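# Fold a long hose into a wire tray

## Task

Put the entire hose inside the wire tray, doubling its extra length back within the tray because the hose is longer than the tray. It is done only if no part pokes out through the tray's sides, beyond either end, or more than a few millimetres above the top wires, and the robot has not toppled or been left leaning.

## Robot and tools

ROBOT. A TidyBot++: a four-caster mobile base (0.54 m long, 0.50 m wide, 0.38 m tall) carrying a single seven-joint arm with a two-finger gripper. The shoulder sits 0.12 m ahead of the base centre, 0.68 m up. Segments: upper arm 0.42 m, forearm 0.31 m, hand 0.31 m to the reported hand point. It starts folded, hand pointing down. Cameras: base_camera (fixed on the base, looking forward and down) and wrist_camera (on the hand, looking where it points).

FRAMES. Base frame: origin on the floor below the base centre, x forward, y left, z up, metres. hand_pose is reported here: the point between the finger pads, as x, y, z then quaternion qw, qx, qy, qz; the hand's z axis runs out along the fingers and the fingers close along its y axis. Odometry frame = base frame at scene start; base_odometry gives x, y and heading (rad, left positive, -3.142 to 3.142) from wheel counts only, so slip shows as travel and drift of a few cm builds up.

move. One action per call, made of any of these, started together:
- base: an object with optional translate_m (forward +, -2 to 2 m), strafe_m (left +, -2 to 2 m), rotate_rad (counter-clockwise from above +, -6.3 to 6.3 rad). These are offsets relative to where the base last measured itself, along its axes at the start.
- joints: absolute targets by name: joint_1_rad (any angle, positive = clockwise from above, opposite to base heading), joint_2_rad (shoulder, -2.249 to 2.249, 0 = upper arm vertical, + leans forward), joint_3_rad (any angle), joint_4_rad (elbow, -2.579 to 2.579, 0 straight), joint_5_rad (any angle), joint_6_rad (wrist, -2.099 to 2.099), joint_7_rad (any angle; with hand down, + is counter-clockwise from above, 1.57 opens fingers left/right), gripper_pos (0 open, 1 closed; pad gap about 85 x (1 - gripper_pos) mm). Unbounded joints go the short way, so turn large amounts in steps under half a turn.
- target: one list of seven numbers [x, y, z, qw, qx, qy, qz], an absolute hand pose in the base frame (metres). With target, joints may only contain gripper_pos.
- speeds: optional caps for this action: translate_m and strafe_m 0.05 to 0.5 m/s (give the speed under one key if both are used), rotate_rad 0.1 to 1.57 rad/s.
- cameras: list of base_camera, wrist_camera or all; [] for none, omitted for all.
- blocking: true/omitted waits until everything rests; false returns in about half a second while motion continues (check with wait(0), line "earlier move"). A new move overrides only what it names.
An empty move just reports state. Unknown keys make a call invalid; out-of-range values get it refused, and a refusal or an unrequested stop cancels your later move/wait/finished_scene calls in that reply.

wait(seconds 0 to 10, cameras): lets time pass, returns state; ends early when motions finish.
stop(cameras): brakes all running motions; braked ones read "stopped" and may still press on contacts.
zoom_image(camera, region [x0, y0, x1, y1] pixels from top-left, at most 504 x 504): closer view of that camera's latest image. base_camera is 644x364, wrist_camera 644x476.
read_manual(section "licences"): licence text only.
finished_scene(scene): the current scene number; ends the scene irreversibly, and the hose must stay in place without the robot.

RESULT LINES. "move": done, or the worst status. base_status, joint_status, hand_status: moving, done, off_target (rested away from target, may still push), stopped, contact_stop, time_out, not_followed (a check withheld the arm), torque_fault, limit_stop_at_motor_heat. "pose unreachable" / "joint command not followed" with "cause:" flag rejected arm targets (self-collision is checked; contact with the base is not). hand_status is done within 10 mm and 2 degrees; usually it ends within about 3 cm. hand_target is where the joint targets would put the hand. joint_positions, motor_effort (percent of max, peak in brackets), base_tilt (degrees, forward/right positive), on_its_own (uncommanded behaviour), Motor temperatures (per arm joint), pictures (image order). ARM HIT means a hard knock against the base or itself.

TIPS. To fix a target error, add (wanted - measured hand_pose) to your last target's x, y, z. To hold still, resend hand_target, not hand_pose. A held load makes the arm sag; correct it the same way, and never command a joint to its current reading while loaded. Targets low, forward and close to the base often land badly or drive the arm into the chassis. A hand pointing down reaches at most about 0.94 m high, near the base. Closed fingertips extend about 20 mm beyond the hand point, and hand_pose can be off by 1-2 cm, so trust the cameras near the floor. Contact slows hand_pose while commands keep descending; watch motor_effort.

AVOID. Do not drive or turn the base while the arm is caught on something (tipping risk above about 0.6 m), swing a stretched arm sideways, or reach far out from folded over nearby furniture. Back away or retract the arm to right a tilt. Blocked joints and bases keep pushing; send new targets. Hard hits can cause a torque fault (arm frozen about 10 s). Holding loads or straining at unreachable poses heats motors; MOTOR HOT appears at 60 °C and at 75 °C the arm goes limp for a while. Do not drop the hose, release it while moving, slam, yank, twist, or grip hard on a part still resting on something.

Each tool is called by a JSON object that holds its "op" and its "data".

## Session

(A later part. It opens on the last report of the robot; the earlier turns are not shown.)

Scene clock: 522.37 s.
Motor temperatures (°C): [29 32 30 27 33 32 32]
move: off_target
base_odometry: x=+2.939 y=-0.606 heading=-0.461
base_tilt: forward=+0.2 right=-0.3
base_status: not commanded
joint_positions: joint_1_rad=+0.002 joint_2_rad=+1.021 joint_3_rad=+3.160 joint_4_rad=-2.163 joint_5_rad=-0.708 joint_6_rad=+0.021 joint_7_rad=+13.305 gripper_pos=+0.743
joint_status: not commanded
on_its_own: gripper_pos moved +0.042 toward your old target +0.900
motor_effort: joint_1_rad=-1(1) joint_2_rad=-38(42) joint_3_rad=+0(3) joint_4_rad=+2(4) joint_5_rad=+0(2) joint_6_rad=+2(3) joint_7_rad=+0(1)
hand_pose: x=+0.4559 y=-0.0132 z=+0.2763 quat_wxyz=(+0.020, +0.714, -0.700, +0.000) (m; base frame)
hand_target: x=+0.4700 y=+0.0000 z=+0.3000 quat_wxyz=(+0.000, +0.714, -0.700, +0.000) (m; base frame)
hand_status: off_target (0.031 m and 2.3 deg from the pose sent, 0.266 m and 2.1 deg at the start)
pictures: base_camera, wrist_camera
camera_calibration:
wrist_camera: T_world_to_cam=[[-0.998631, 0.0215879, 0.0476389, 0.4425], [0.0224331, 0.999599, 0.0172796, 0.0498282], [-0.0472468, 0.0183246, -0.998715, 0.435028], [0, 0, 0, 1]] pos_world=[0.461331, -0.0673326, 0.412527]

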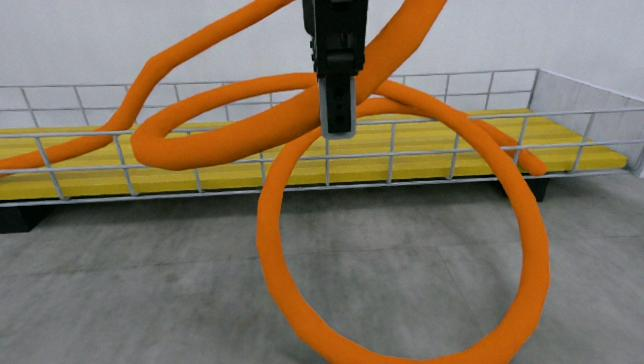

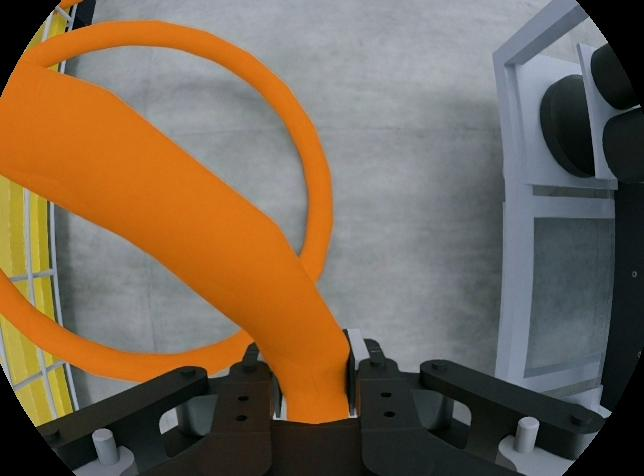

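{"op": "move", "data": {"target": [0.74, 0.05, 0.36, 0, 0.714, -0.7, 0], "cameras": []}}

{"op": "move", "data": {"base": {"strafe_m": 0.5}, "speeds": {"strafe_m": 0.2}}}

Scene clock: 529.37 s.
Motor temperatures (°C): [29 32 30 27 33 32 32]
move: off_target
base_odometry: x=+2.939 y=-0.606 heading=-0.461
base_tilt: forward=+0.2 right=-0.4
base_status: not commanded
joint_positions: joint_1_rad=-0.196 joint_2_rad=+1.167 joint_3_rad=+3.440 joint_4_rad=-1.186 joint_5_rad=-0.421 joint_6_rad=-0.891 joint_7_rad=+12.782 gripper_pos=+0.745
joint_status: not commanded
motor_effort: joint_1_rad=-2(2) joint_2_rad=-57(58) joint_3_rad=+4(4) joint_4_rad=+20(20) joint_5_rad=-2(2) joint_6_rad=+4(4) joint_7_rad=+0(1)
hand_pose: x=+0.7174 y=+0.0500 z=+0.3235 quat_wxyz=(-0.002, +0.708, -0.705, -0.032) (m; base frame)
hand_target: x=+0.7400 y=+0.0500 z=+0.3600 quat_wxyz=(+0.000, +0.714, -0.700, +0.000) (m; base frame)
hand_status: off_target (0.043 m and 3.7 deg from the pose sent, 0.303 m and 2.3 deg at the start)
pictures: none
No camera images: "cameras" was empty.

Scene clock: 532.60 s.
Motor temperatures (°C): [29 32 30 27 33 32 32]
move: done
base_odometry: x=+3.161 y=-0.158 heading=-0.460
base_tilt: forward=+0.2 right=-0.4
base_status: done
joint_positions: joint_1_rad=-0.215 joint_2_rad=+1.169 joint_3_rad=+3.463 joint_4_rad=-1.176 joint_5_rad=-0.412 joint_6_rad=-0.894 joint_7_rad=+12.770 gripper_pos=+0.747
joint_status: not commanded
motor_effort: joint_1_rad=-2(7) joint_2_rad=-55(58) joint_3_rad=+2(6) joint_4_rad=+18(20) joint_5_rad=-2(3) joint_6_rad=+3(4) joint_7_rad=-1(3)
hand_pose: x=+0.7217 y=+0.0469 z=+0.3258 quat_wxyz=(+0.005, +0.711, -0.703, -0.019) (m; base frame)
hand_target: x=+0.7400 y=+0.0500 z=+0.3600 quat_wxyz=(+0.000, +0.714, -0.700, +0.000) (m; base frame)
hand_status: not commanded
pictures: base_camera, wrist_camera
camera_calibration:
wrist_camera: T_world_to_cam=[[-0.99808, 0.0276887, 0.0554078, 0.701027], [0.0313235, 0.997338, 0.0658458, -0.0392322], [-0.0534371, 0.067455, -0.99629, 0.497374], [0, 0, 0, 1]] pos_world=[0.727488, -0.0138331, 0.45927]

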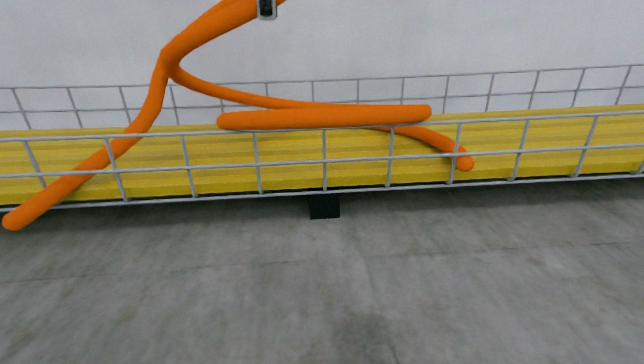

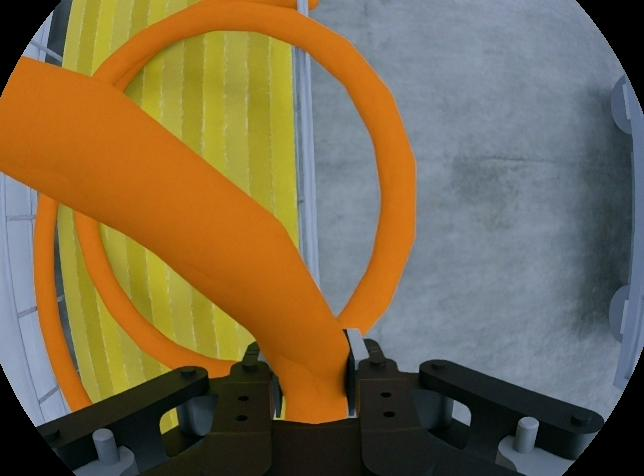

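{"op": "move", "data": {"base": {"translate_m": 0.12}, "speeds": {"translate_m": 0.1}}}

Scene clock: 535.40 s.
Motor temperatures (°C): [29 32 30 27 33 32 32]
move: done
base_odometry: x=+3.269 y=-0.211 heading=-0.460
base_tilt: forward=+0.2 right=-0.4
base_status: done
joint_positions: joint_1_rad=-0.215 joint_2_rad=+1.169 joint_3_rad=+3.460 joint_4_rad=-1.177 joint_5_rad=-0.411 joint_6_rad=-0.926 joint_7_rad=+12.770 gripper_pos=+0.747
joint_status: not commanded
motor_effort: joint_1_rad=+2(3) joint_2_rad=-57(57) joint_3_rad=+5(7) joint_4_rad=+21(22) joint_5_rad=-3(3) joint_6_rad=+8(9) joint_7_rad=-3(4)
hand_pose: x=+0.7109 y=+0.0499 z=+0.3257 quat_wxyz=(+0.014, +0.711, -0.702, -0.034) (m; base frame)
hand_target: x=+0.7400 y=+0.0500 z=+0.3600 quat_wxyz=(+0.000, +0.714, -0.700, +0.000) (m; base frame)
hand_status: not commanded
pictures: base_camera, wrist_camera
camera_calibration:
wrist_camera: T_world_to_cam=[[-0.995702, 0.0248013, 0.089231, 0.677609], [0.0312991, 0.996901, 0.072174, -0.0439022], [-0.0871645, 0.0746567, -0.993393, 0.519127], [0, 0, 0, 1]] pos_world=[0.72132, -0.0117957, 0.458402]

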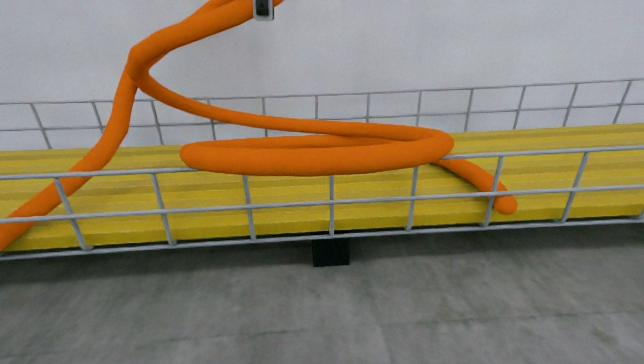

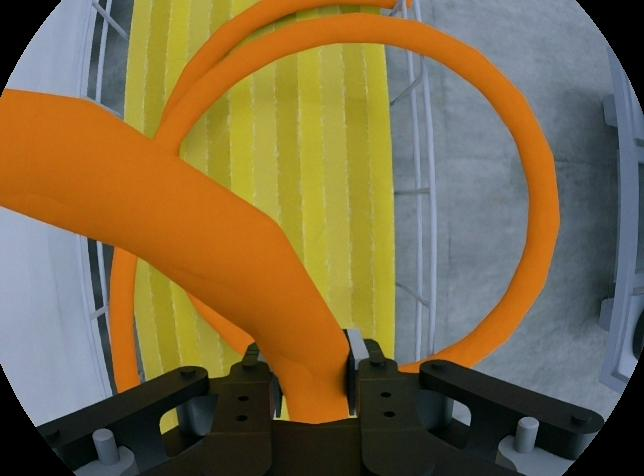

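{"op": "move", "data": {"target": [0.67, 0.06, 0.22, 0, 0.714, -0.7, 0], "cameras": []}}

{"op": "move", "data": {"target": [0.67, 0.06, 0.15, 0, 0.714, -0.7, 0]}}

Scene clock: 538.57 s.
Motor temperatures (°C): [29 32 30 27 33 32 32]
move: off_target
base_odometry: x=+3.269 y=-0.211 heading=-0.460
base_tilt: forward=+0.2 right=-0.4
base_status: not commanded
joint_positions: joint_1_rad=-0.252 joint_2_rad=+1.307 joint_3_rad=+3.451 joint_4_rad=-1.377 joint_5_rad=-0.480 joint_6_rad=-0.656 joint_7_rad=+12.828 gripper_pos=+0.748
joint_status: not commanded
motor_effort: joint_1_rad=-1(2) joint_2_rad=-44(56) joint_3_rad=+5(7) joint_4_rad=+11(22) joint_5_rad=-1(3) joint_6_rad=+4(8) joint_7_rad=-2(3)
hand_pose: x=+0.6303 y=+0.0350 z=+0.2108 quat_wxyz=(+0.054, +0.706, -0.705, -0.032) (m; base frame)
hand_target: x=+0.6700 y=+0.0600 z=+0.2200 quat_wxyz=(+0.000, +0.714, -0.700, +0.000) (m; base frame)
hand_status: off_target (0.048 m and 7.2 deg from the pose sent, 0.114 m and 4.2 deg at the start)
pictures: none
No camera images: "cameras" was empty.

Scene clock: 539.63 s.
Motor temperatures (°C): [29 32 30 27 33 32 32]
move: off_target
base_odometry: x=+3.269 y=-0.211 heading=-0.460
base_tilt: forward=+0.2 right=-0.4
base_status: not commanded
joint_positions: joint_1_rad=-0.252 joint_2_rad=+1.400 joint_3_rad=+3.442 joint_4_rad=-1.297 joint_5_rad=-0.496 joint_6_rad=-0.611 joint_7_rad=+12.838 gripper_pos=+0.748
joint_status: not commanded
motor_effort: joint_1_rad=-2(2) joint_2_rad=-39(46) joint_3_rad=+4(6) joint_4_rad=+10(12) joint_5_rad=-1(2) joint_6_rad=+4(5) joint_7_rad=-2(3)
hand_pose: x=+0.6440 y=+0.0390 z=+0.1691 quat_wxyz=(+0.045, +0.715, -0.697, -0.019) (m; base frame)
hand_target: x=+0.6700 y=+0.0600 z=+0.1500 quat_wxyz=(+0.000, +0.714, -0.700, +0.000) (m; base frame)
hand_status: off_target (0.039 m and 5.6 deg from the pose sent, 0.077 m and 7.2 deg at the start)
pictures: base_camera, wrist_camera
camera_calibration:
wrist_camera: T_world_to_cam=[[-0.993778, 0.0167048, 0.11012, 0.620798], [0.0177468, 0.999806, 0.0084894, -0.000190899], [-0.109957, 0.0103909, -0.993882, 0.375832], [0, 0, 0, 1]] pos_world=[0.658264, -0.0140847, 0.305171]

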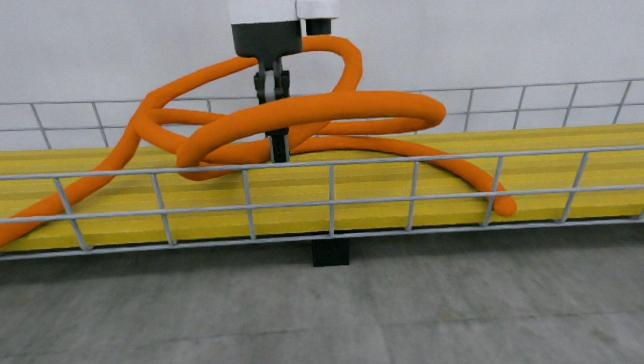

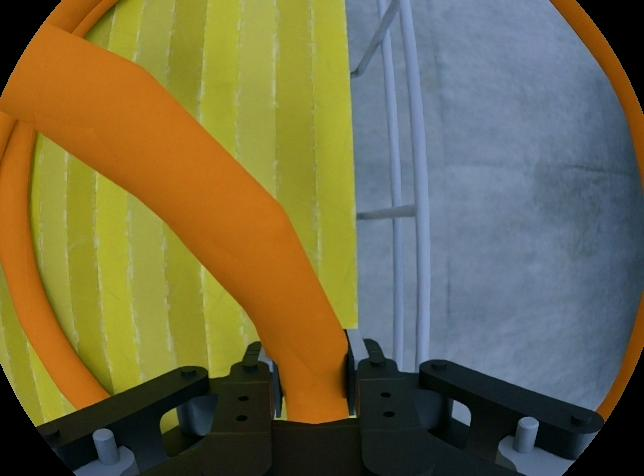

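{"op": "move", "data": {"target": [0.68, 0.07, 0.105, 0, 0.714, -0.7, 0], "cameras": []}}

{"op": "move", "data": {"joints": {"gripper_pos": 0.5}, "cameras": []}}

{"op": "move", "data": {"joints": {"gripper_pos": 0}}}

Scene clock: 541.60 s.
Motor temperatures (°C): [29 32 30 27 33 32 32]
move: off_target
base_odometry: x=+3.269 y=-0.211 heading=-0.460
base_tilt: forward=+0.2 right=-0.4
base_status: not commanded
joint_positions: joint_1_rad=-0.252 joint_2_rad=+1.517 joint_3_rad=+3.440 joint_4_rad=-1.159 joint_5_rad=-0.496 joint_6_rad=-0.610 joint_7_rad=+12.838 gripper_pos=+0.751
joint_status: not commanded
motor_effort: joint_1_rad=-3(3) joint_2_rad=-40(42) joint_3_rad=+2(4) joint_4_rad=+11(12) joint_5_rad=-2(2) joint_6_rad=+4(6) joint_7_rad=-3(4)
hand_pose: x=+0.6604 y=+0.0464 z=+0.1224 quat_wxyz=(+0.039, +0.729, -0.683, -0.014) (m; base frame)
hand_target: x=+0.6800 y=+0.0700 z=+0.1050 quat_wxyz=(+0.000, +0.714, -0.700, +0.000) (m; base frame)
hand_status: off_target (0.035 m and 5.4 deg from the pose sent, 0.080 m and 5.6 deg at the start)
pictures: none
No camera images: "cameras" was empty.

Scene clock: 542.37 s.
Motor temperatures (°C): [29 32 30 27 33 32 32]
move: done
base_odometry: x=+3.269 y=-0.211 heading=-0.460
base_tilt: forward=+0.2 right=-0.4
base_status: not commanded
joint_positions: joint_1_rad=-0.252 joint_2_rad=+1.541 joint_3_rad=+3.437 joint_4_rad=-1.151 joint_5_rad=-0.496 joint_6_rad=-0.586 joint_7_rad=+12.838 gripper_pos=+0.500
joint_status: all done
motor_effort: joint_1_rad=-2(3) joint_2_rad=-45(46) joint_3_rad=+3(4) joint_4_rad=+9(11) joint_5_rad=-1(2) joint_6_rad=+1(5) joint_7_rad=-1(3)
hand_pose: x=+0.6589 y=+0.0447 z=+0.1098 quat_wxyz=(+0.039, +0.731, -0.682, -0.009) (m; base frame)
hand_target: x=+0.6800 y=+0.0700 z=+0.1050 quat_wxyz=(+0.000, +0.714, -0.700, +0.000) (m; base frame)
hand_status: not commanded
pictures: none
No camera images: "cameras" was empty.

Scene clock: 543.20 s.
Motor temperatures (°C): [29 32 30 27 33 32 32]
move: done
base_odometry: x=+3.269 y=-0.211 heading=-0.460
base_tilt: forward=+0.2 right=-0.4
base_status: not commanded
joint_positions: joint_1_rad=-0.252 joint_2_rad=+1.541 joint_3_rad=+3.437 joint_4_rad=-1.134 joint_5_rad=-0.496 joint_6_rad=-0.566 joint_7_rad=+12.838 gripper_pos=+0.000
joint_status: all done
motor_effort: joint_1_rad=-2(3) joint_2_rad=-45(46) joint_3_rad=+1(3) joint_4_rad=+7(10) joint_5_rad=+0(1) joint_6_rad=-3(3) joint_7_rad=-1(1)
hand_pose: x=+0.6746 y=+0.0465 z=+0.1116 quat_wxyz=(+0.027, +0.733, -0.680, +0.004) (m; base frame)
hand_target: x=+0.6800 y=+0.0700 z=+0.1050 quat_wxyz=(+0.000, +0.714, -0.700, +0.000) (m; base frame)
hand_status: not commanded
pictures: base_camera, wrist_camera
camera_calibration:
wrist_camera: T_world_to_cam=[[-0.998115, -0.0331416, 0.0516465, 0.669119], [-0.0330288, 0.99945, 0.00303688, 0.027091], [-0.0517187, 0.00132534, -0.998661, 0.283606], [0, 0, 0, 1]] pos_world=[0.68342, -0.00527629, 0.248586]

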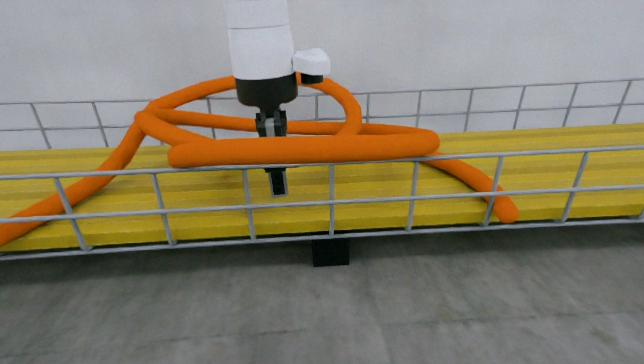

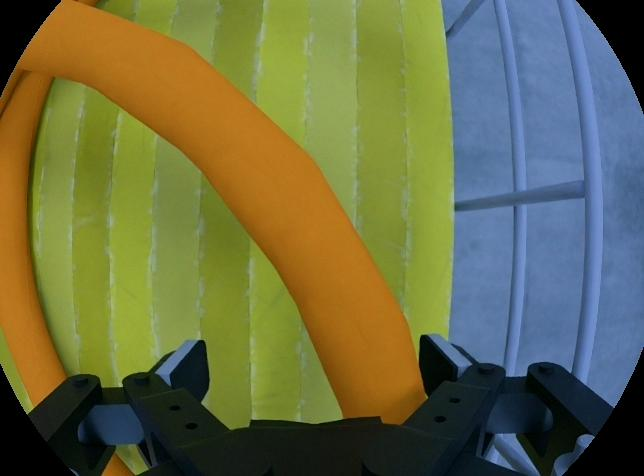

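{"op": "move", "data": {"target": [0.7, 0.06, 0.36, 0, 0.714, -0.7, 0], "cameras": []}}

{"op": "move", "data": {"target": [0.55, 0.05, 0.63, 0, 0.714, -0.7, 0]}}

Scene clock: 546.17 s.
Motor temperatures (°C): [29 32 30 27 33 32 32]
move: off_target
base_odometry: x=+3.269 y=-0.211 heading=-0.460
base_tilt: forward=+0.2 right=-0.4
base_status: not commanded
joint_positions: joint_1_rad=-0.257 joint_2_rad=+1.094 joint_3_rad=+3.461 joint_4_rad=-1.317 joint_5_rad=-0.475 joint_6_rad=-0.759 joint_7_rad=+12.824 gripper_pos=+0.000
joint_status: not commanded
motor_effort: joint_1_rad=+0(3) joint_2_rad=-46(54) joint_3_rad=+4(5) joint_4_rad=+12(14) joint_5_rad=+0(1) joint_6_rad=+0(3) joint_7_rad=-1(1)
hand_pose: x=+0.7165 y=+0.0690 z=+0.3403 quat_wxyz=(-0.031, +0.715, -0.699, +0.001) (m; base frame)
hand_target: x=+0.7000 y=+0.0600 z=+0.3600 quat_wxyz=(+0.000, +0.714, -0.700, +0.000) (m; base frame)
hand_status: off_target (0.027 m and 3.6 deg from the pose sent, 0.250 m and 4.4 deg at the start)
pictures: none
No camera images: "cameras" was empty.

Scene clock: 548.10 s.
Motor temperatures (°C): [29 32 30 27 33 32 32]
move: off_target
base_odometry: x=+3.269 y=-0.211 heading=-0.460
base_tilt: forward=+0.2 right=-0.4
base_status: not commanded
joint_positions: joint_1_rad=-0.311 joint_2_rad=+0.404 joint_3_rad=+3.457 joint_4_rad=-1.642 joint_5_rad=-0.198 joint_6_rad=-1.074 joint_7_rad=+12.652 gripper_pos=+0.000
joint_status: not commanded
motor_effort: joint_1_rad=+0(0) joint_2_rad=-31(49) joint_3_rad=+2(5) joint_4_rad=+17(17) joint_5_rad=+0(1) joint_6_rad=+0(1) joint_7_rad=+0(1)
hand_pose: x=+0.5766 y=+0.0570 z=+0.6187 quat_wxyz=(-0.035, +0.712, -0.701, -0.002) (m; base frame)
hand_target: x=+0.5500 y=+0.0500 z=+0.6300 quat_wxyz=(+0.000, +0.714, -0.700, +0.000) (m; base frame)
hand_status: off_target (0.030 m and 4.0 deg from the pose sent, 0.335 m and 3.6 deg at the start)
pictures: base_camera, wrist_camera
camera_calibration:
wrist_camera: T_world_to_cam=[[-0.999416, 0.0242229, -0.0240989, 0.589819], [0.021691, 0.994722, 0.100286, -0.0796399], [0.0264009, 0.0997049, -0.994667, 0.731785], [0, 0, 0, 1]] pos_world=[0.571882, -0.00803008, 0.750083]

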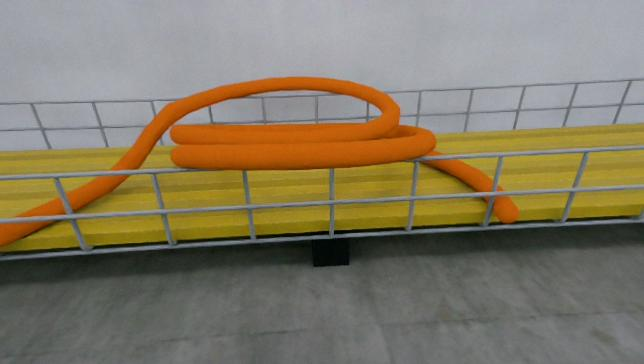

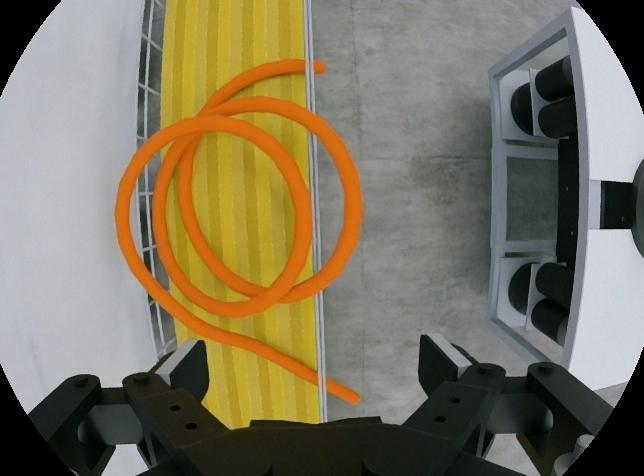

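{"op": "move", "data": {"base": {"translate_m": 0.08}, "target": [0.46, 0.0, 0.36, 0, 0.714, -0.7, 0]}}

Scene clock: 555.10 s.
Motor temperatures (°C): [29 32 30 27 33 31 32]
move: off_target
base_odometry: x=+3.341 y=-0.246 heading=-0.459
base_tilt: forward=+0.2 right=-0.4
base_status: done
joint_positions: joint_1_rad=-0.157 joint_2_rad=+0.767 joint_3_rad=+3.357 joint_4_rad=-2.211 joint_5_rad=-0.679 joint_6_rad=-0.266 joint_7_rad=+13.271 gripper_pos=+0.000
joint_status: not commanded
motor_effort: joint_1_rad=+0(3) joint_2_rad=-30(34) joint_3_rad=+2(4) joint_4_rad=+4(17) joint_5_rad=+0(1) joint_6_rad=+0(1) joint_7_rad=+0(1)
hand_pose: x=+0.4543 y=+0.0063 z=+0.3658 quat_wxyz=(+0.005, +0.721, -0.693, -0.018) (m; base frame)
hand_target: x=+0.4600 y=+0.0000 z=+0.3600 quat_wxyz=(+0.000, +0.714, -0.700, +0.000) (m; base frame)
hand_status: off_target (0.010 m and 2.4 deg from the pose sent, 0.289 m and 4.0 deg at the start)
pictures: base_camera, wrist_camera
camera_calibration:
wrist_camera: T_world_to_cam=[[-0.998593, 0.000423442, 0.0530276, 0.434292], [0.00381282, 0.997953, 0.0638324, 0.0202842], [-0.052892, 0.0639448, -0.996551, 0.52545], [0, 0, 0, 1]] pos_world=[0.461395, -0.0540263, 0.499313]

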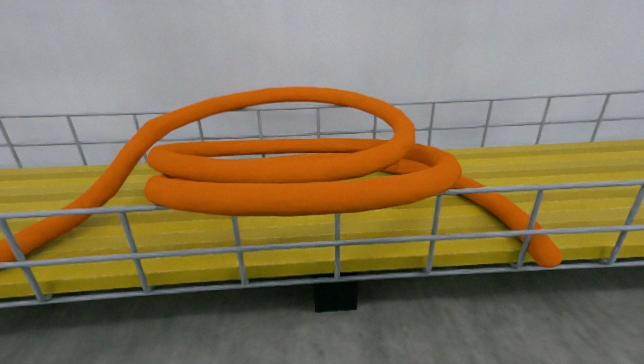

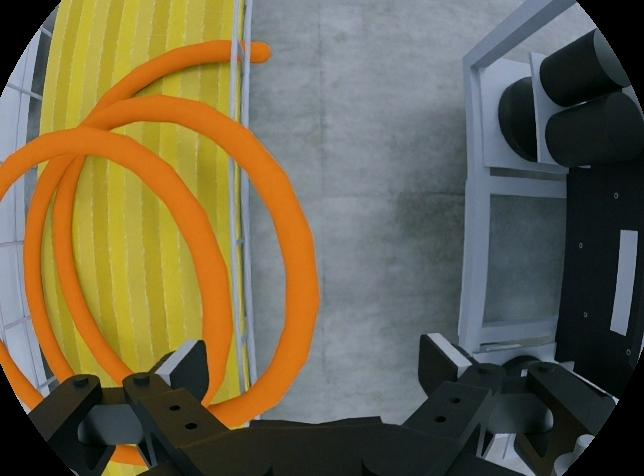

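{"op": "move", "data": {"base": {"strafe_m": -0.3}, "target": [0.5, 0.03, 0.5, 0, 0.714, -0.7, 0]}}

Scene clock: 558.97 s.
Motor temperatures (°C): [29 32 30 27 33 31 32]
move: off_target
base_odometry: x=+3.208 y=-0.515 heading=-0.459
base_tilt: forward=+0.2 right=-0.4
base_status: done
joint_positions: joint_1_rad=-0.364 joint_2_rad=+0.510 joint_3_rad=+3.546 joint_4_rad=-2.035 joint_5_rad=-0.371 joint_6_rad=-0.632 joint_7_rad=+12.868 gripper_pos=+0.000
joint_status: not commanded
motor_effort: joint_1_rad=+0(3) joint_2_rad=-29(33) joint_3_rad=+3(5) joint_4_rad=+11(12) joint_5_rad=+0(1) joint_6_rad=+0(1) joint_7_rad=+0(1)
hand_pose: x=+0.5108 y=+0.0348 z=+0.4866 quat_wxyz=(-0.019, +0.711, -0.703, +0.003) (m; base frame)
hand_target: x=+0.5000 y=+0.0300 z=+0.5000 quat_wxyz=(+0.000, +0.714, -0.700, +0.000) (m; base frame)
hand_status: off_target (0.018 m and 2.3 deg from the pose sent, 0.144 m and 2.4 deg at the start)
pictures: base_camera, wrist_camera
camera_calibration:
wrist_camera: T_world_to_cam=[[-0.999536, 0.0286576, -0.0103267, 0.514629], [0.0278518, 0.997076, 0.0711632, -0.0319572], [0.0123359, 0.0708426, -0.997411, 0.613914], [0, 0, 0, 1]] pos_world=[0.507708, -0.0263755, 0.619913]

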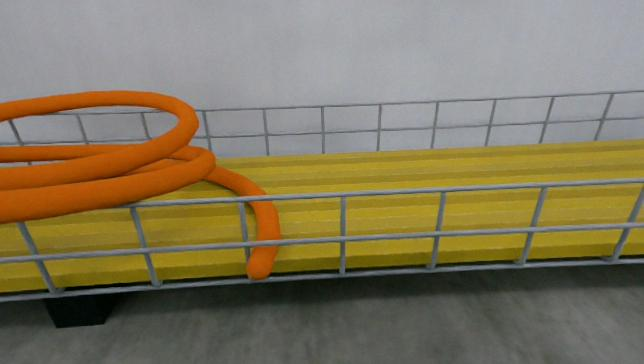

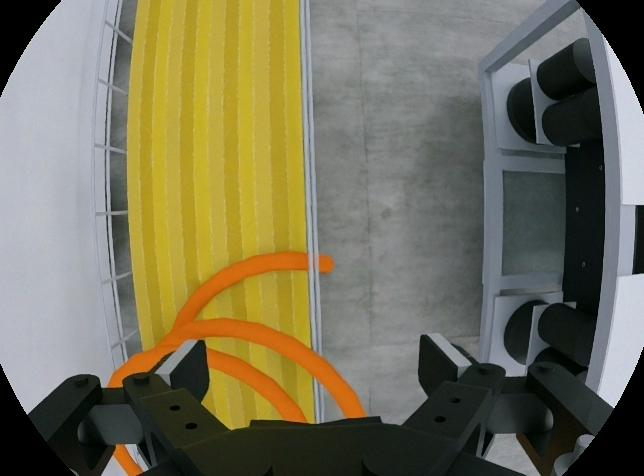

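{"op": "move", "data": {"target": [0.50, 0.12, 0.6, 0, 0.714, -0.70, 0]}}

Scene clock: 564.33 s.
Motor temperatures (°C): [29 32 30 27 33 31 32]
move: off_target
base_odometry: x=+3.208 y=-0.515 heading=-0.459
base_tilt: forward=+0.2 right=-0.4
base_status: not commanded
joint_positions: joint_1_rad=-0.495 joint_2_rad=+0.357 joint_3_rad=+3.413 joint_4_rad=-1.828 joint_5_rad=-0.179 joint_6_rad=-0.944 joint_7_rad=+12.451 gripper_pos=+0.000
joint_status: not commanded
motor_effort: joint_1_rad=+0(2) joint_2_rad=-28(31) joint_3_rad=+2(4) joint_4_rad=+15(17) joint_5_rad=+0(1) joint_6_rad=+0(1) joint_7_rad=-1(1)
hand_pose: x=+0.5124 y=+0.1350 z=+0.5866 quat_wxyz=(-0.027, +0.714, -0.699, -0.013) (m; base frame)
hand_target: x=+0.5000 y=+0.1200 z=+0.6000 quat_wxyz=(+0.000, +0.714, -0.700, +0.000) (m; base frame)
hand_status: off_target (0.024 m and 3.4 deg from the pose sent, 0.142 m and 2.3 deg at the start)
pictures: base_camera, wrist_camera
camera_calibration:
wrist_camera: T_world_to_cam=[[-0.999846, 0.0173019, 0.00280733, 0.508369], [0.0174998, 0.994447, 0.103769, -0.15248], [-0.000996341, 0.103803, -0.994597, 0.707296], [0, 0, 0, 1]] pos_world=[0.511664, 0.0694187, 0.71787]

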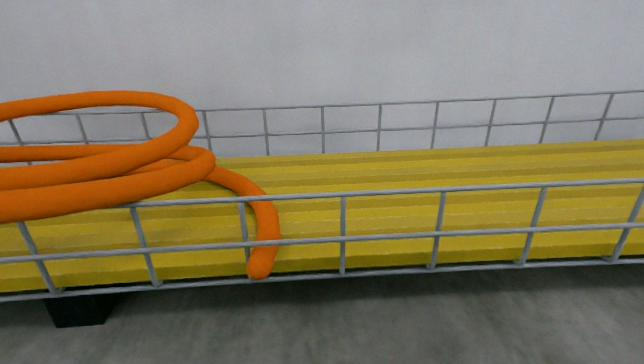

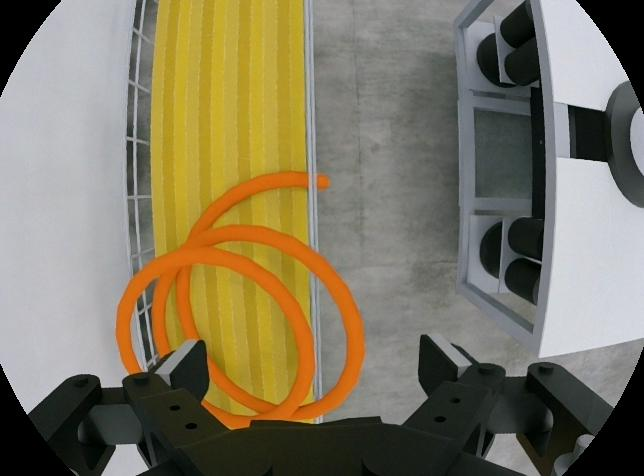

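{"op": "move", "data": {"target": [0.575, 0.05, 0.28, 0, 0, 1, 0]}}

{"op": "move", "data": {"target": [0.58, 0.045, 0.2, 0, 0, 1, 0]}}

Scene clock: 568.67 s.
Motor temperatures (°C): [29 32 30 27 33 31 32]
move: off_target
base_odometry: x=+3.208 y=-0.515 heading=-0.459
base_tilt: forward=+0.2 right=-0.4
base_status: not commanded
joint_positions: joint_1_rad=-0.437 joint_2_rad=+1.008 joint_3_rad=+3.634 joint_4_rad=-1.826 joint_5_rad=-1.498 joint_6_rad=-0.439 joint_7_rad=+12.318 gripper_pos=+0.000
joint_status: not commanded
motor_effort: joint_1_rad=+0(3) joint_2_rad=-39(43) joint_3_rad=+7(8) joint_4_rad=+8(16) joint_5_rad=-1(1) joint_6_rad=+0(2) joint_7_rad=+0(1)
hand_pose: x=+0.6630 y=+0.0817 z=+0.3351 quat_wxyz=(-0.146, +0.063, -0.987, -0.037) (m; base frame)
hand_target: x=+0.6645 y=+0.0938 z=+0.3366 quat_wxyz=(-0.149, +0.019, -0.987, -0.059) (m; base frame)
hand_status: off_target (0.109 m and 18.8 deg from the pose sent, 0.324 m and 91.3 deg at the start)
pictures: base_camera, wrist_camera
camera_calibration:
wrist_camera: T_world_to_cam=[[-0.103424, 0.990932, 0.085779, -0.0410515], [0.93952, 0.0690189, 0.335468, -0.689346], [0.326506, 0.115287, -0.938138, 0.225852], [0, 0, 0, 1]] pos_world=[0.569667, 0.0622195, 0.446655]

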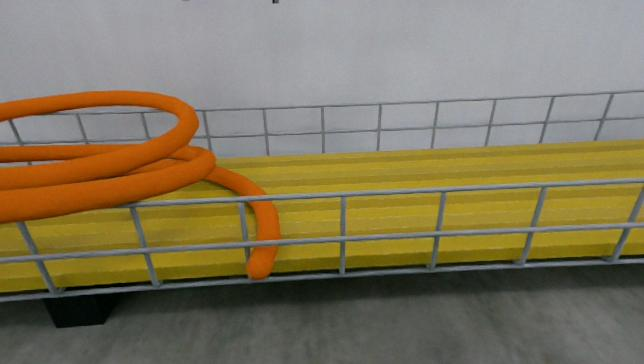

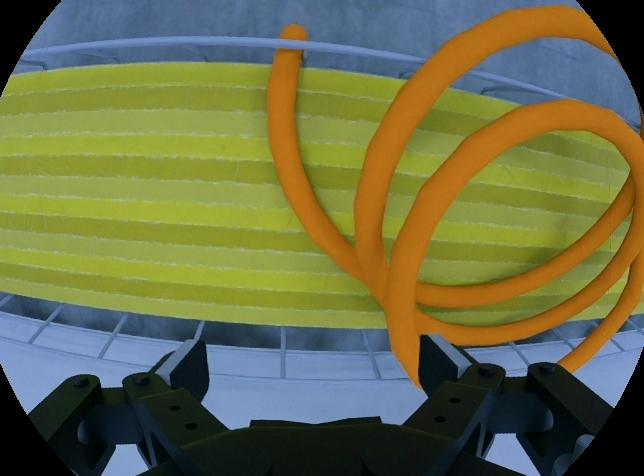

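Scene clock: 570.57 s.
Motor temperatures (°C): [29 32 30 27 33 31 32]
move: off_target
base_odometry: x=+3.208 y=-0.515 heading=-0.459
base_tilt: forward=+0.2 right=-0.3
base_status: not commanded
joint_positions: joint_1_rad=-0.255 joint_2_rad=+1.202 joint_3_rad=+3.370 joint_4_rad=-1.728 joint_5_rad=-1.579 joint_6_rad=-0.296 joint_7_rad=+12.372 gripper_pos=+0.000
joint_status: not commanded
motor_effort: joint_1_rad=+0(2) joint_2_rad=-42(45) joint_3_rad=+3(8) joint_4_rad=+6(9) joint_5_rad=+0(1) joint_6_rad=-1(1) joint_7_rad=+0(1)
hand_pose: x=+0.6389 y=+0.0864 z=+0.2279 quat_wxyz=(-0.098, +0.012, -0.993, -0.061) (m; base frame)
hand_target: x=+0.6486 y=+0.0745 z=+0.2301 quat_wxyz=(-0.108, +0.004, -0.993, -0.045) (m; base frame)
hand_status: off_target (0.077 m and 13.3 deg from the pose sent, 0.163 m and 18.8 deg at the start)
pictures: base_camera, wrist_camera
camera_calibration:
wrist_camera: T_world_to_cam=[[-0.00123246, 0.989213, 0.146482, -0.118045], [0.971005, -0.0338335, 0.236652, -0.619749], [0.239055, 0.142526, -0.960489, 0.191167], [0, 0, 0, 1]] pos_world=[0.555935, 0.0685566, 0.34757]

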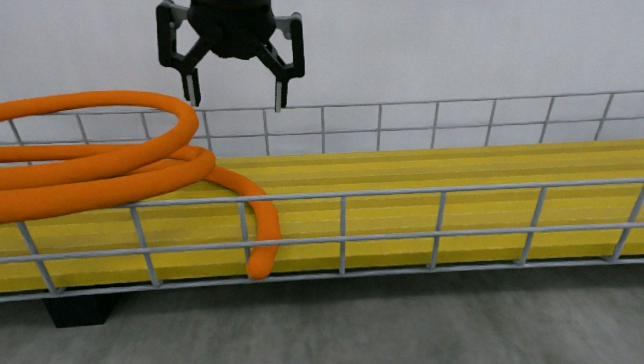

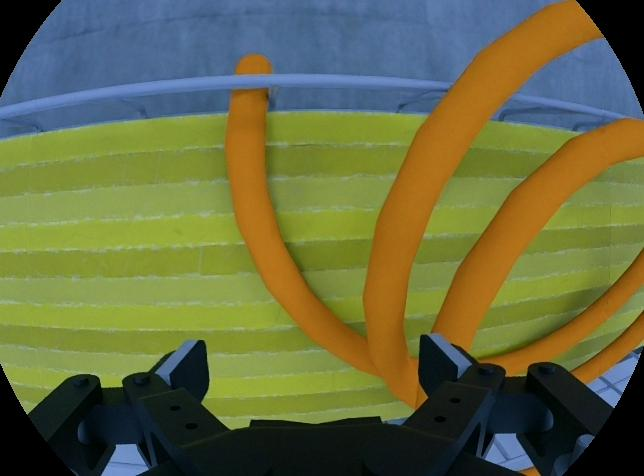

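{"op": "zoom_image", "data": {"camera": "base_camera", "region": [180, 130, 340, 290]}}

{"op": "move", "data": {"target": [0.56, 0.03, 0.24, 0, 0, 1, 0]}}

Scaled by 3.150.

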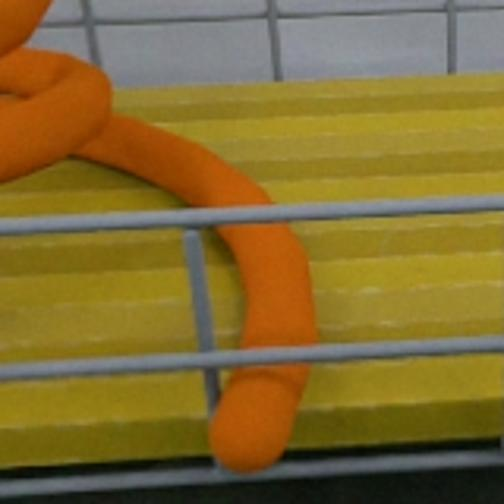

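Scene clock: 573.40 s.
Motor temperatures (°C): [29 32 30 27 33 31 32]
move: off_target
base_odometry: x=+3.208 y=-0.515 heading=-0.459
base_tilt: forward=+0.2 right=-0.3
base_status: not commanded
joint_positions: joint_1_rad=-0.214 joint_2_rad=+1.113 joint_3_rad=+3.358 joint_4_rad=-1.834 joint_5_rad=-1.608 joint_6_rad=-0.294 joint_7_rad=+12.450 gripper_pos=+0.000
joint_status: not commanded
motor_effort: joint_1_rad=+0(1) joint_2_rad=-39(43) joint_3_rad=+2(4) joint_4_rad=+5(6) joint_5_rad=+0(1) joint_6_rad=-1(1) joint_7_rad=+0(1)
hand_pose: x=+0.6190 y=+0.0691 z=+0.2604 quat_wxyz=(-0.097, +0.007, -0.993, -0.063) (m; base frame)
hand_target: x=+0.6362 y=+0.0578 z=+0.2787 quat_wxyz=(-0.122, -0.005, -0.991, -0.047) (m; base frame)
hand_status: off_target (0.074 m and 13.3 deg from the pose sent, 0.098 m and 13.3 deg at the start)
pictures: base_camera, wrist_camera
camera_calibration:
wrist_camera: T_world_to_cam=[[0.00834502, 0.988394, 0.151685, -0.112924], [0.971401, -0.0440099, 0.233331, -0.607436], [0.237299, 0.145399, -0.960494, 0.230545], [0, 0, 0, 1]] pos_world=[0.536298, 0.0513591, 0.380299]

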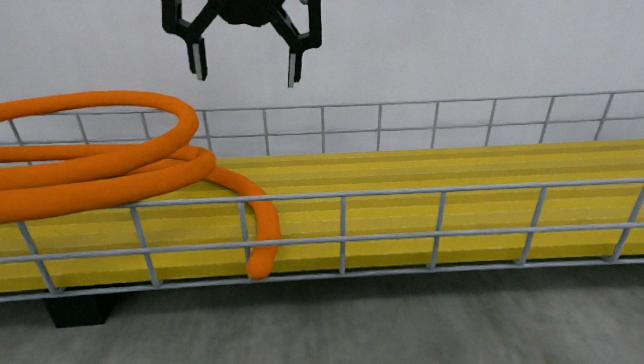

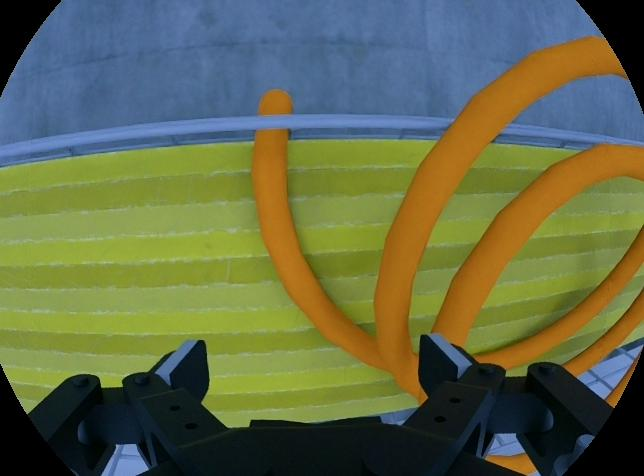

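{"op": "move", "data": {"target": [0.57, 0.03, 0.4, 0, 0.714, -0.70, 0], "cameras": []}}

{"op": "move", "data": {"joints": {"joint_7_rad": -1.68}}}

{"op": "move", "data": {"target": [0.575, 0.045, 0.24, 0, 0, 1, 0]}}

Scene clock: 577.33 s.
Motor temperatures (°C): [29 32 30 27 33 31 32]
move: off_target
base_odometry: x=+3.208 y=-0.515 heading=-0.459
base_tilt: forward=+0.2 right=-0.4
base_status: not commanded
joint_positions: joint_1_rad=-0.298 joint_2_rad=+0.834 joint_3_rad=+3.502 joint_4_rad=-1.839 joint_5_rad=-0.575 joint_6_rad=-0.526 joint_7_rad=+12.899 gripper_pos=+0.000
joint_status: not commanded
motor_effort: joint_1_rad=+0(1) joint_2_rad=-37(42) joint_3_rad=+4(5) joint_4_rad=+9(10) joint_5_rad=+0(1) joint_6_rad=+0(1) joint_7_rad=+0(1)
hand_pose: x=+0.5887 y=+0.0334 z=+0.3841 quat_wxyz=(-0.022, +0.665, -0.747, +0.010) (m; base frame)
hand_target: x=+0.5700 y=+0.0300 z=+0.4000 quat_wxyz=(+0.000, +0.714, -0.700, +0.000) (m; base frame)
hand_status: off_target (0.025 m and 8.2 deg from the pose sent, 0.153 m and 91.1 deg at the start)
pictures: none
No camera images: "cameras" was empty.

Scene clock: 579.87 s.
Motor temperatures (°C): [29 32 30 27 33 31 32]
move: done
base_odometry: x=+3.208 y=-0.515 heading=-0.459
base_tilt: forward=+0.2 right=-0.4
base_status: not commanded
joint_positions: joint_1_rad=-0.298 joint_2_rad=+0.834 joint_3_rad=+3.502 joint_4_rad=-1.839 joint_5_rad=-0.573 joint_6_rad=-0.526 joint_7_rad=+10.948 gripper_pos=+0.000
joint_status: all done
motor_effort: joint_1_rad=+0(0) joint_2_rad=-37(38) joint_3_rad=+4(6) joint_4_rad=+9(10) joint_5_rad=+0(1) joint_6_rad=+0(0) joint_7_rad=+0(2)
hand_pose: x=+0.5884 y=+0.0331 z=+0.3841 quat_wxyz=(-0.020, -0.244, -0.969, -0.012) (m; base frame)
hand_target: x=+0.5700 y=+0.0300 z=+0.4000 quat_wxyz=(+0.000, -0.241, -0.971, +0.000) (m; base frame)
hand_status: not commanded
pictures: base_camera, wrist_camera
camera_calibration:
wrist_camera: T_world_to_cam=[[0.506506, 0.860462, 0.0552803, -0.347679], [0.856915, -0.509457, 0.0784302, -0.465893], [0.0956491, 0.00764516, -0.995386, 0.463094], [0, 0, 0, 1]] pos_world=[0.531038, 0.0582719, 0.516717]

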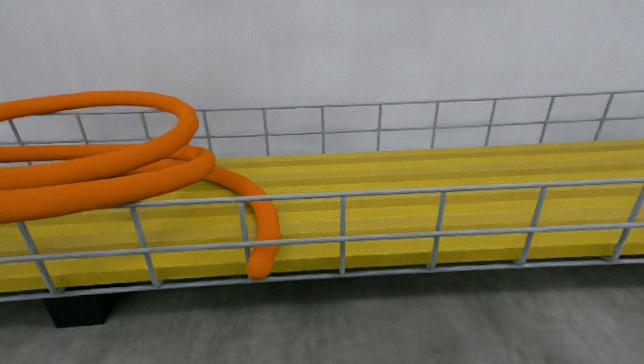

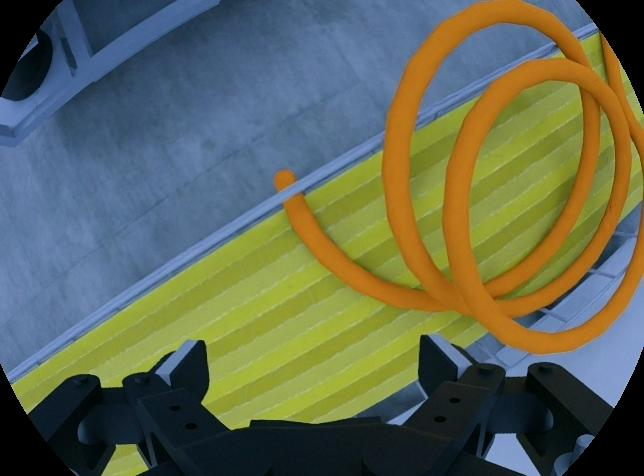

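Scene clock: 582.27 s.
Motor temperatures (°C): [29 32 30 27 33 31 32]
move: off_target
base_odometry: x=+3.208 y=-0.515 heading=-0.459
base_tilt: forward=+0.2 right=-0.4
base_status: not commanded
joint_positions: joint_1_rad=+0.099 joint_2_rad=+1.169 joint_3_rad=+2.848 joint_4_rad=-1.759 joint_5_rad=+0.884 joint_6_rad=-0.416 joint_7_rad=+10.113 gripper_pos=+0.000
joint_status: not commanded
motor_effort: joint_1_rad=+0(1) joint_2_rad=-39(41) joint_3_rad=-4(5) joint_4_rad=+5(10) joint_5_rad=+0(1) joint_6_rad=-1(2) joint_7_rad=-1(1)
hand_pose: x=+0.5601 y=+0.0298 z=+0.2442 quat_wxyz=(+0.020, -0.006, -0.999, +0.025) (m; base frame)
hand_target: x=+0.5853 y=+0.0429 z=+0.2437 quat_wxyz=(-0.015, -0.005, -1.000, +0.001) (m; base frame)
hand_status: off_target (0.022 m and 3.7 deg from the pose sent, 0.145 m and 28.4 deg at the start)
pictures: base_camera, wrist_camera
camera_calibration:
wrist_camera: T_world_to_cam=[[0.0507532, 0.998228, -0.0310677, -0.0505546], [0.998684, -0.050498, 0.00894695, -0.508384], [0.00736224, -0.0314809, -0.999477, 0.378176], [0, 0, 0, 1]] pos_world=[0.507496, 0.036698, 0.380956]

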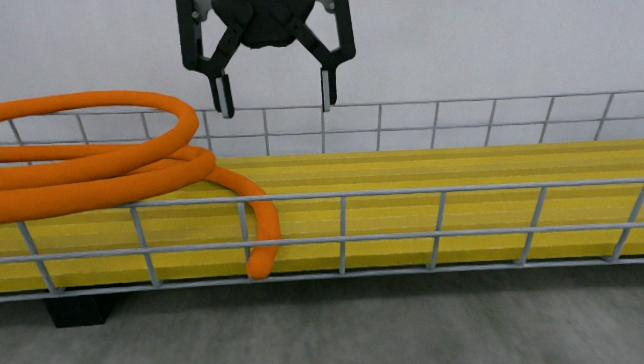

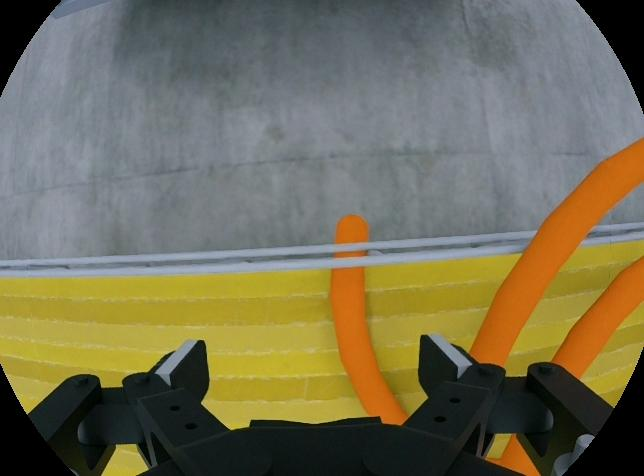

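{"op": "move", "data": {"target": [0.60, 0.073, 0.125, 0, 0, 1, 0]}}

Scene clock: 585.37 s.
Motor temperatures (°C): [29 32 30 27 33 31 32]
move: off_target
base_odometry: x=+3.208 y=-0.515 heading=-0.459
base_tilt: forward=+0.2 right=-0.3
base_status: not commanded
joint_positions: joint_1_rad=-0.127 joint_2_rad=+1.379 joint_3_rad=+3.120 joint_4_rad=-1.521 joint_5_rad=+0.826 joint_6_rad=-0.121 joint_7_rad=+10.111 gripper_pos=+0.000
joint_status: not commanded
motor_effort: joint_1_rad=+0(1) joint_2_rad=-43(46) joint_3_rad=+1(4) joint_4_rad=+6(6) joint_5_rad=+0(1) joint_6_rad=+0(1) joint_7_rad=+0(1)
hand_pose: x=+0.6538 y=+0.0558 z=+0.1506 quat_wxyz=(-0.083, +0.030, -0.996, +0.026) (m; base frame)
hand_target: x=+0.6712 y=+0.0691 z=+0.1522 quat_wxyz=(-0.106, -0.019, -0.994, +0.000) (m; base frame)
hand_status: off_target (0.062 m and 10.5 deg from the pose sent, 0.133 m and 3.7 deg at the start)
pictures: base_camera, wrist_camera
camera_calibration:
wrist_camera: T_world_to_cam=[[-0.0196633, 0.999386, -0.0290052, -0.0384798], [0.977074, 0.0253593, 0.211382, -0.620472], [0.211988, -0.0241838, -0.976973, 0.147247], [0, 0, 0, 1]] pos_world=[0.574276, 0.0577519, 0.273897]

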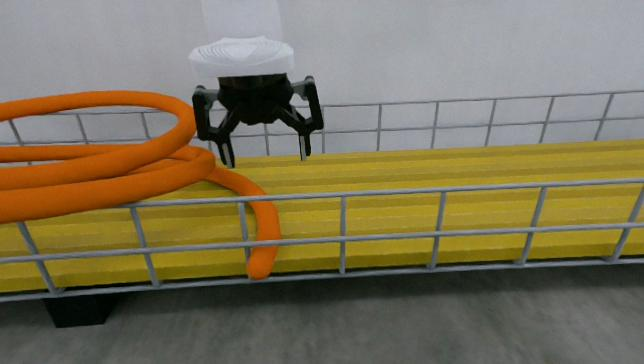

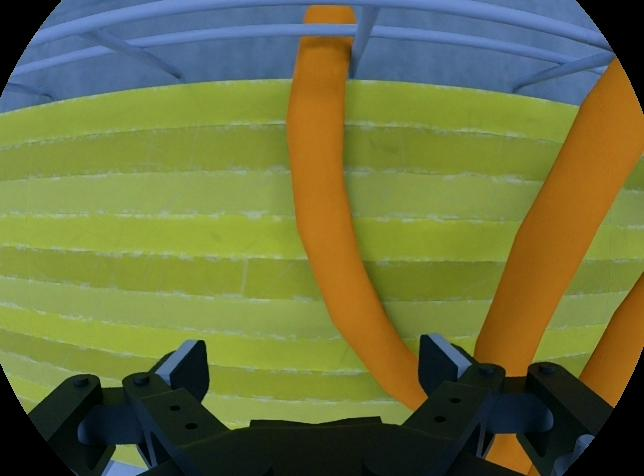

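{"op": "move", "data": {"target": [0.555, 0.075, 0.11, 0, 0, 1, 0]}}

Scene clock: 587.43 s.
Motor temperatures (°C): [29 32 30 27 33 31 32]
move: off_target
base_odometry: x=+3.208 y=-0.515 heading=-0.459
base_tilt: forward=+0.2 right=-0.3
base_status: not commanded
joint_positions: joint_1_rad=-0.127 joint_2_rad=+1.437 joint_3_rad=+3.101 joint_4_rad=-1.610 joint_5_rad=+1.033 joint_6_rad=-0.119 joint_7_rad=+9.817 gripper_pos=+0.000
joint_status: not commanded
motor_effort: joint_1_rad=+0(2) joint_2_rad=-41(43) joint_3_rad=-1(2) joint_4_rad=+3(6) joint_5_rad=+0(1) joint_6_rad=+0(1) joint_7_rad=-1(1)
hand_pose: x=+0.5723 y=+0.0525 z=+0.1150 quat_wxyz=(-0.020, -0.009, -0.999, +0.029) (m; base frame)
hand_target: x=+0.5753 y=+0.0753 z=+0.1148 quat_wxyz=(-0.029, -0.004, -1.000, -0.001) (m; base frame)
hand_status: off_target (0.029 m and 4.2 deg from the pose sent, 0.109 m and 10.5 deg at the start)
pictures: base_camera, wrist_camera
camera_calibration:
wrist_camera: T_world_to_cam=[[0.058391, 0.997697, -0.0345037, -0.0817496], [0.994375, -0.0550678, 0.0904705, -0.524953], [0.0883622, -0.0395923, -0.995301, 0.203273], [0, 0, 0, 1]] pos_world=[0.508812, 0.0607014, 0.24699]

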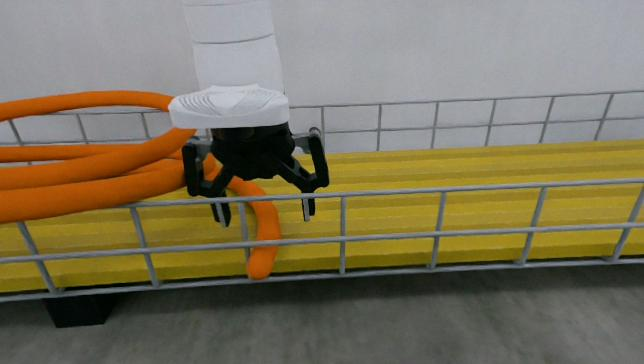

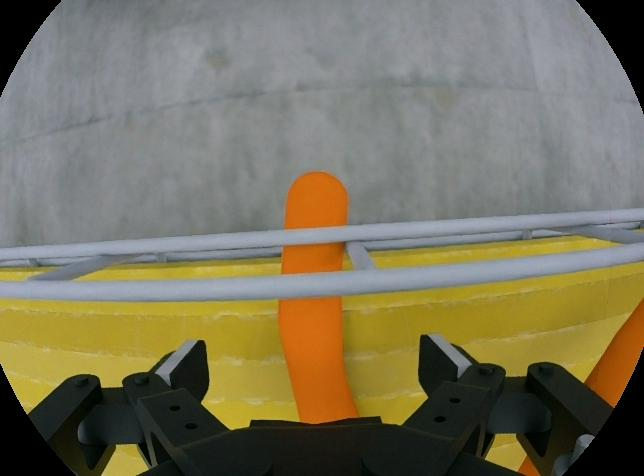

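{"op": "move", "data": {"joints": {"gripper_pos": 0.9}, "cameras": []}}

{"op": "move", "data": {"base": {"translate_m": -0.01}, "target": [0.67, 0.075, 0.14, 0, 0, 1, 0]}}

Scene clock: 590.27 s.
Motor temperatures (°C): [29 32 30 27 33 31 32]
move: off_target
base_odometry: x=+3.208 y=-0.515 heading=-0.459
base_tilt: forward=+0.2 right=-0.4
base_status: not commanded
joint_positions: joint_1_rad=-0.127 joint_2_rad=+1.437 joint_3_rad=+3.101 joint_4_rad=-1.611 joint_5_rad=+1.037 joint_6_rad=-0.119 joint_7_rad=+9.816 gripper_pos=+0.796
joint_status: gripper_pos off_target (ended at +0.796, target +0.900)
motor_effort: joint_1_rad=-1(2) joint_2_rad=-37(41) joint_3_rad=-1(3) joint_4_rad=+3(4) joint_5_rad=-1(1) joint_6_rad=+1(1) joint_7_rad=-2(2)
hand_pose: x=+0.5725 y=+0.0525 z=+0.1151 quat_wxyz=(-0.021, -0.008, -0.999, +0.029) (m; base frame)
hand_target: x=+0.5753 y=+0.0753 z=+0.1148 quat_wxyz=(-0.029, -0.004, -1.000, -0.001) (m; base frame)
hand_status: not commanded
pictures: none
No camera images: "cameras" was empty.

Scene clock: 592.17 s.
Motor temperatures (°C): [29 32 30 27 33 31 32]
move: off_target
base_odometry: x=+3.199 y=-0.511 heading=-0.459
base_tilt: forward=+0.2 right=-0.3
base_status: done
joint_positions: joint_1_rad=+0.072 joint_2_rad=+1.519 joint_3_rad=+2.747 joint_4_rad=-1.255 joint_5_rad=+0.890 joint_6_rad=-0.535 joint_7_rad=+10.245 gripper_pos=+0.798
joint_status: not commanded
motor_effort: joint_1_rad=+0(3) joint_2_rad=-49(50) joint_3_rad=-7(8) joint_4_rad=+10(15) joint_5_rad=+0(1) joint_6_rad=+2(7) joint_7_rad=-1(2)
hand_pose: x=+0.6616 y=+0.0724 z=+0.1270 quat_wxyz=(-0.007, +0.005, -1.000, +0.007) (m; base frame)
hand_target: x=+0.6701 y=+0.0750 z=+0.1400 quat_wxyz=(+0.000, +0.000, -1.000, +0.000) (m; base frame)
hand_status: off_target (0.016 m and 1.2 deg from the pose sent, 0.103 m and 4.1 deg at the start)
pictures: base_camera, wrist_camera
camera_calibration:
wrist_camera: T_world_to_cam=[[0.0305637, 0.99951, 0.00668091, -0.0933575], [0.997677, -0.0309134, 0.0607093, -0.613948], [0.0608861, 0.00480989, -0.998133, 0.223512], [0, 0, 0, 1]] pos_world=[0.601766, 0.0732575, 0.260991]

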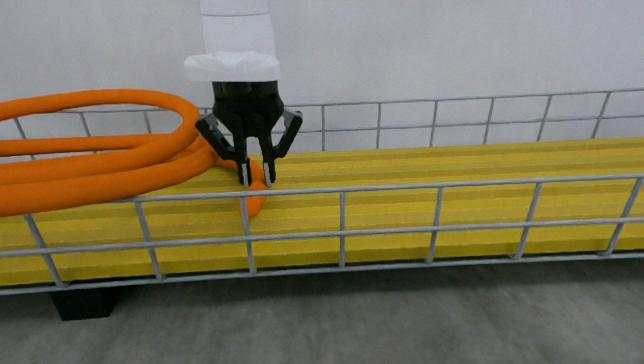

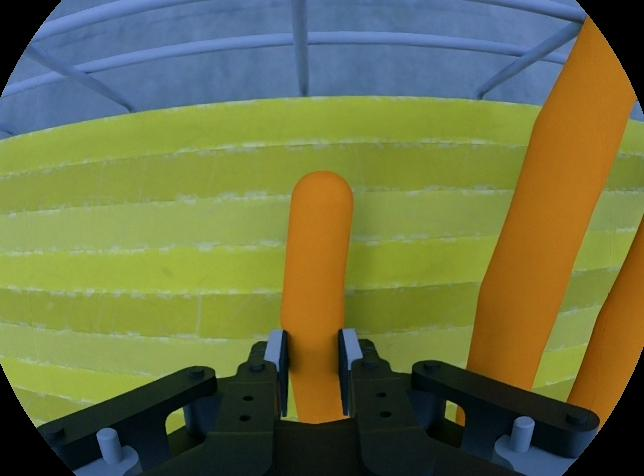

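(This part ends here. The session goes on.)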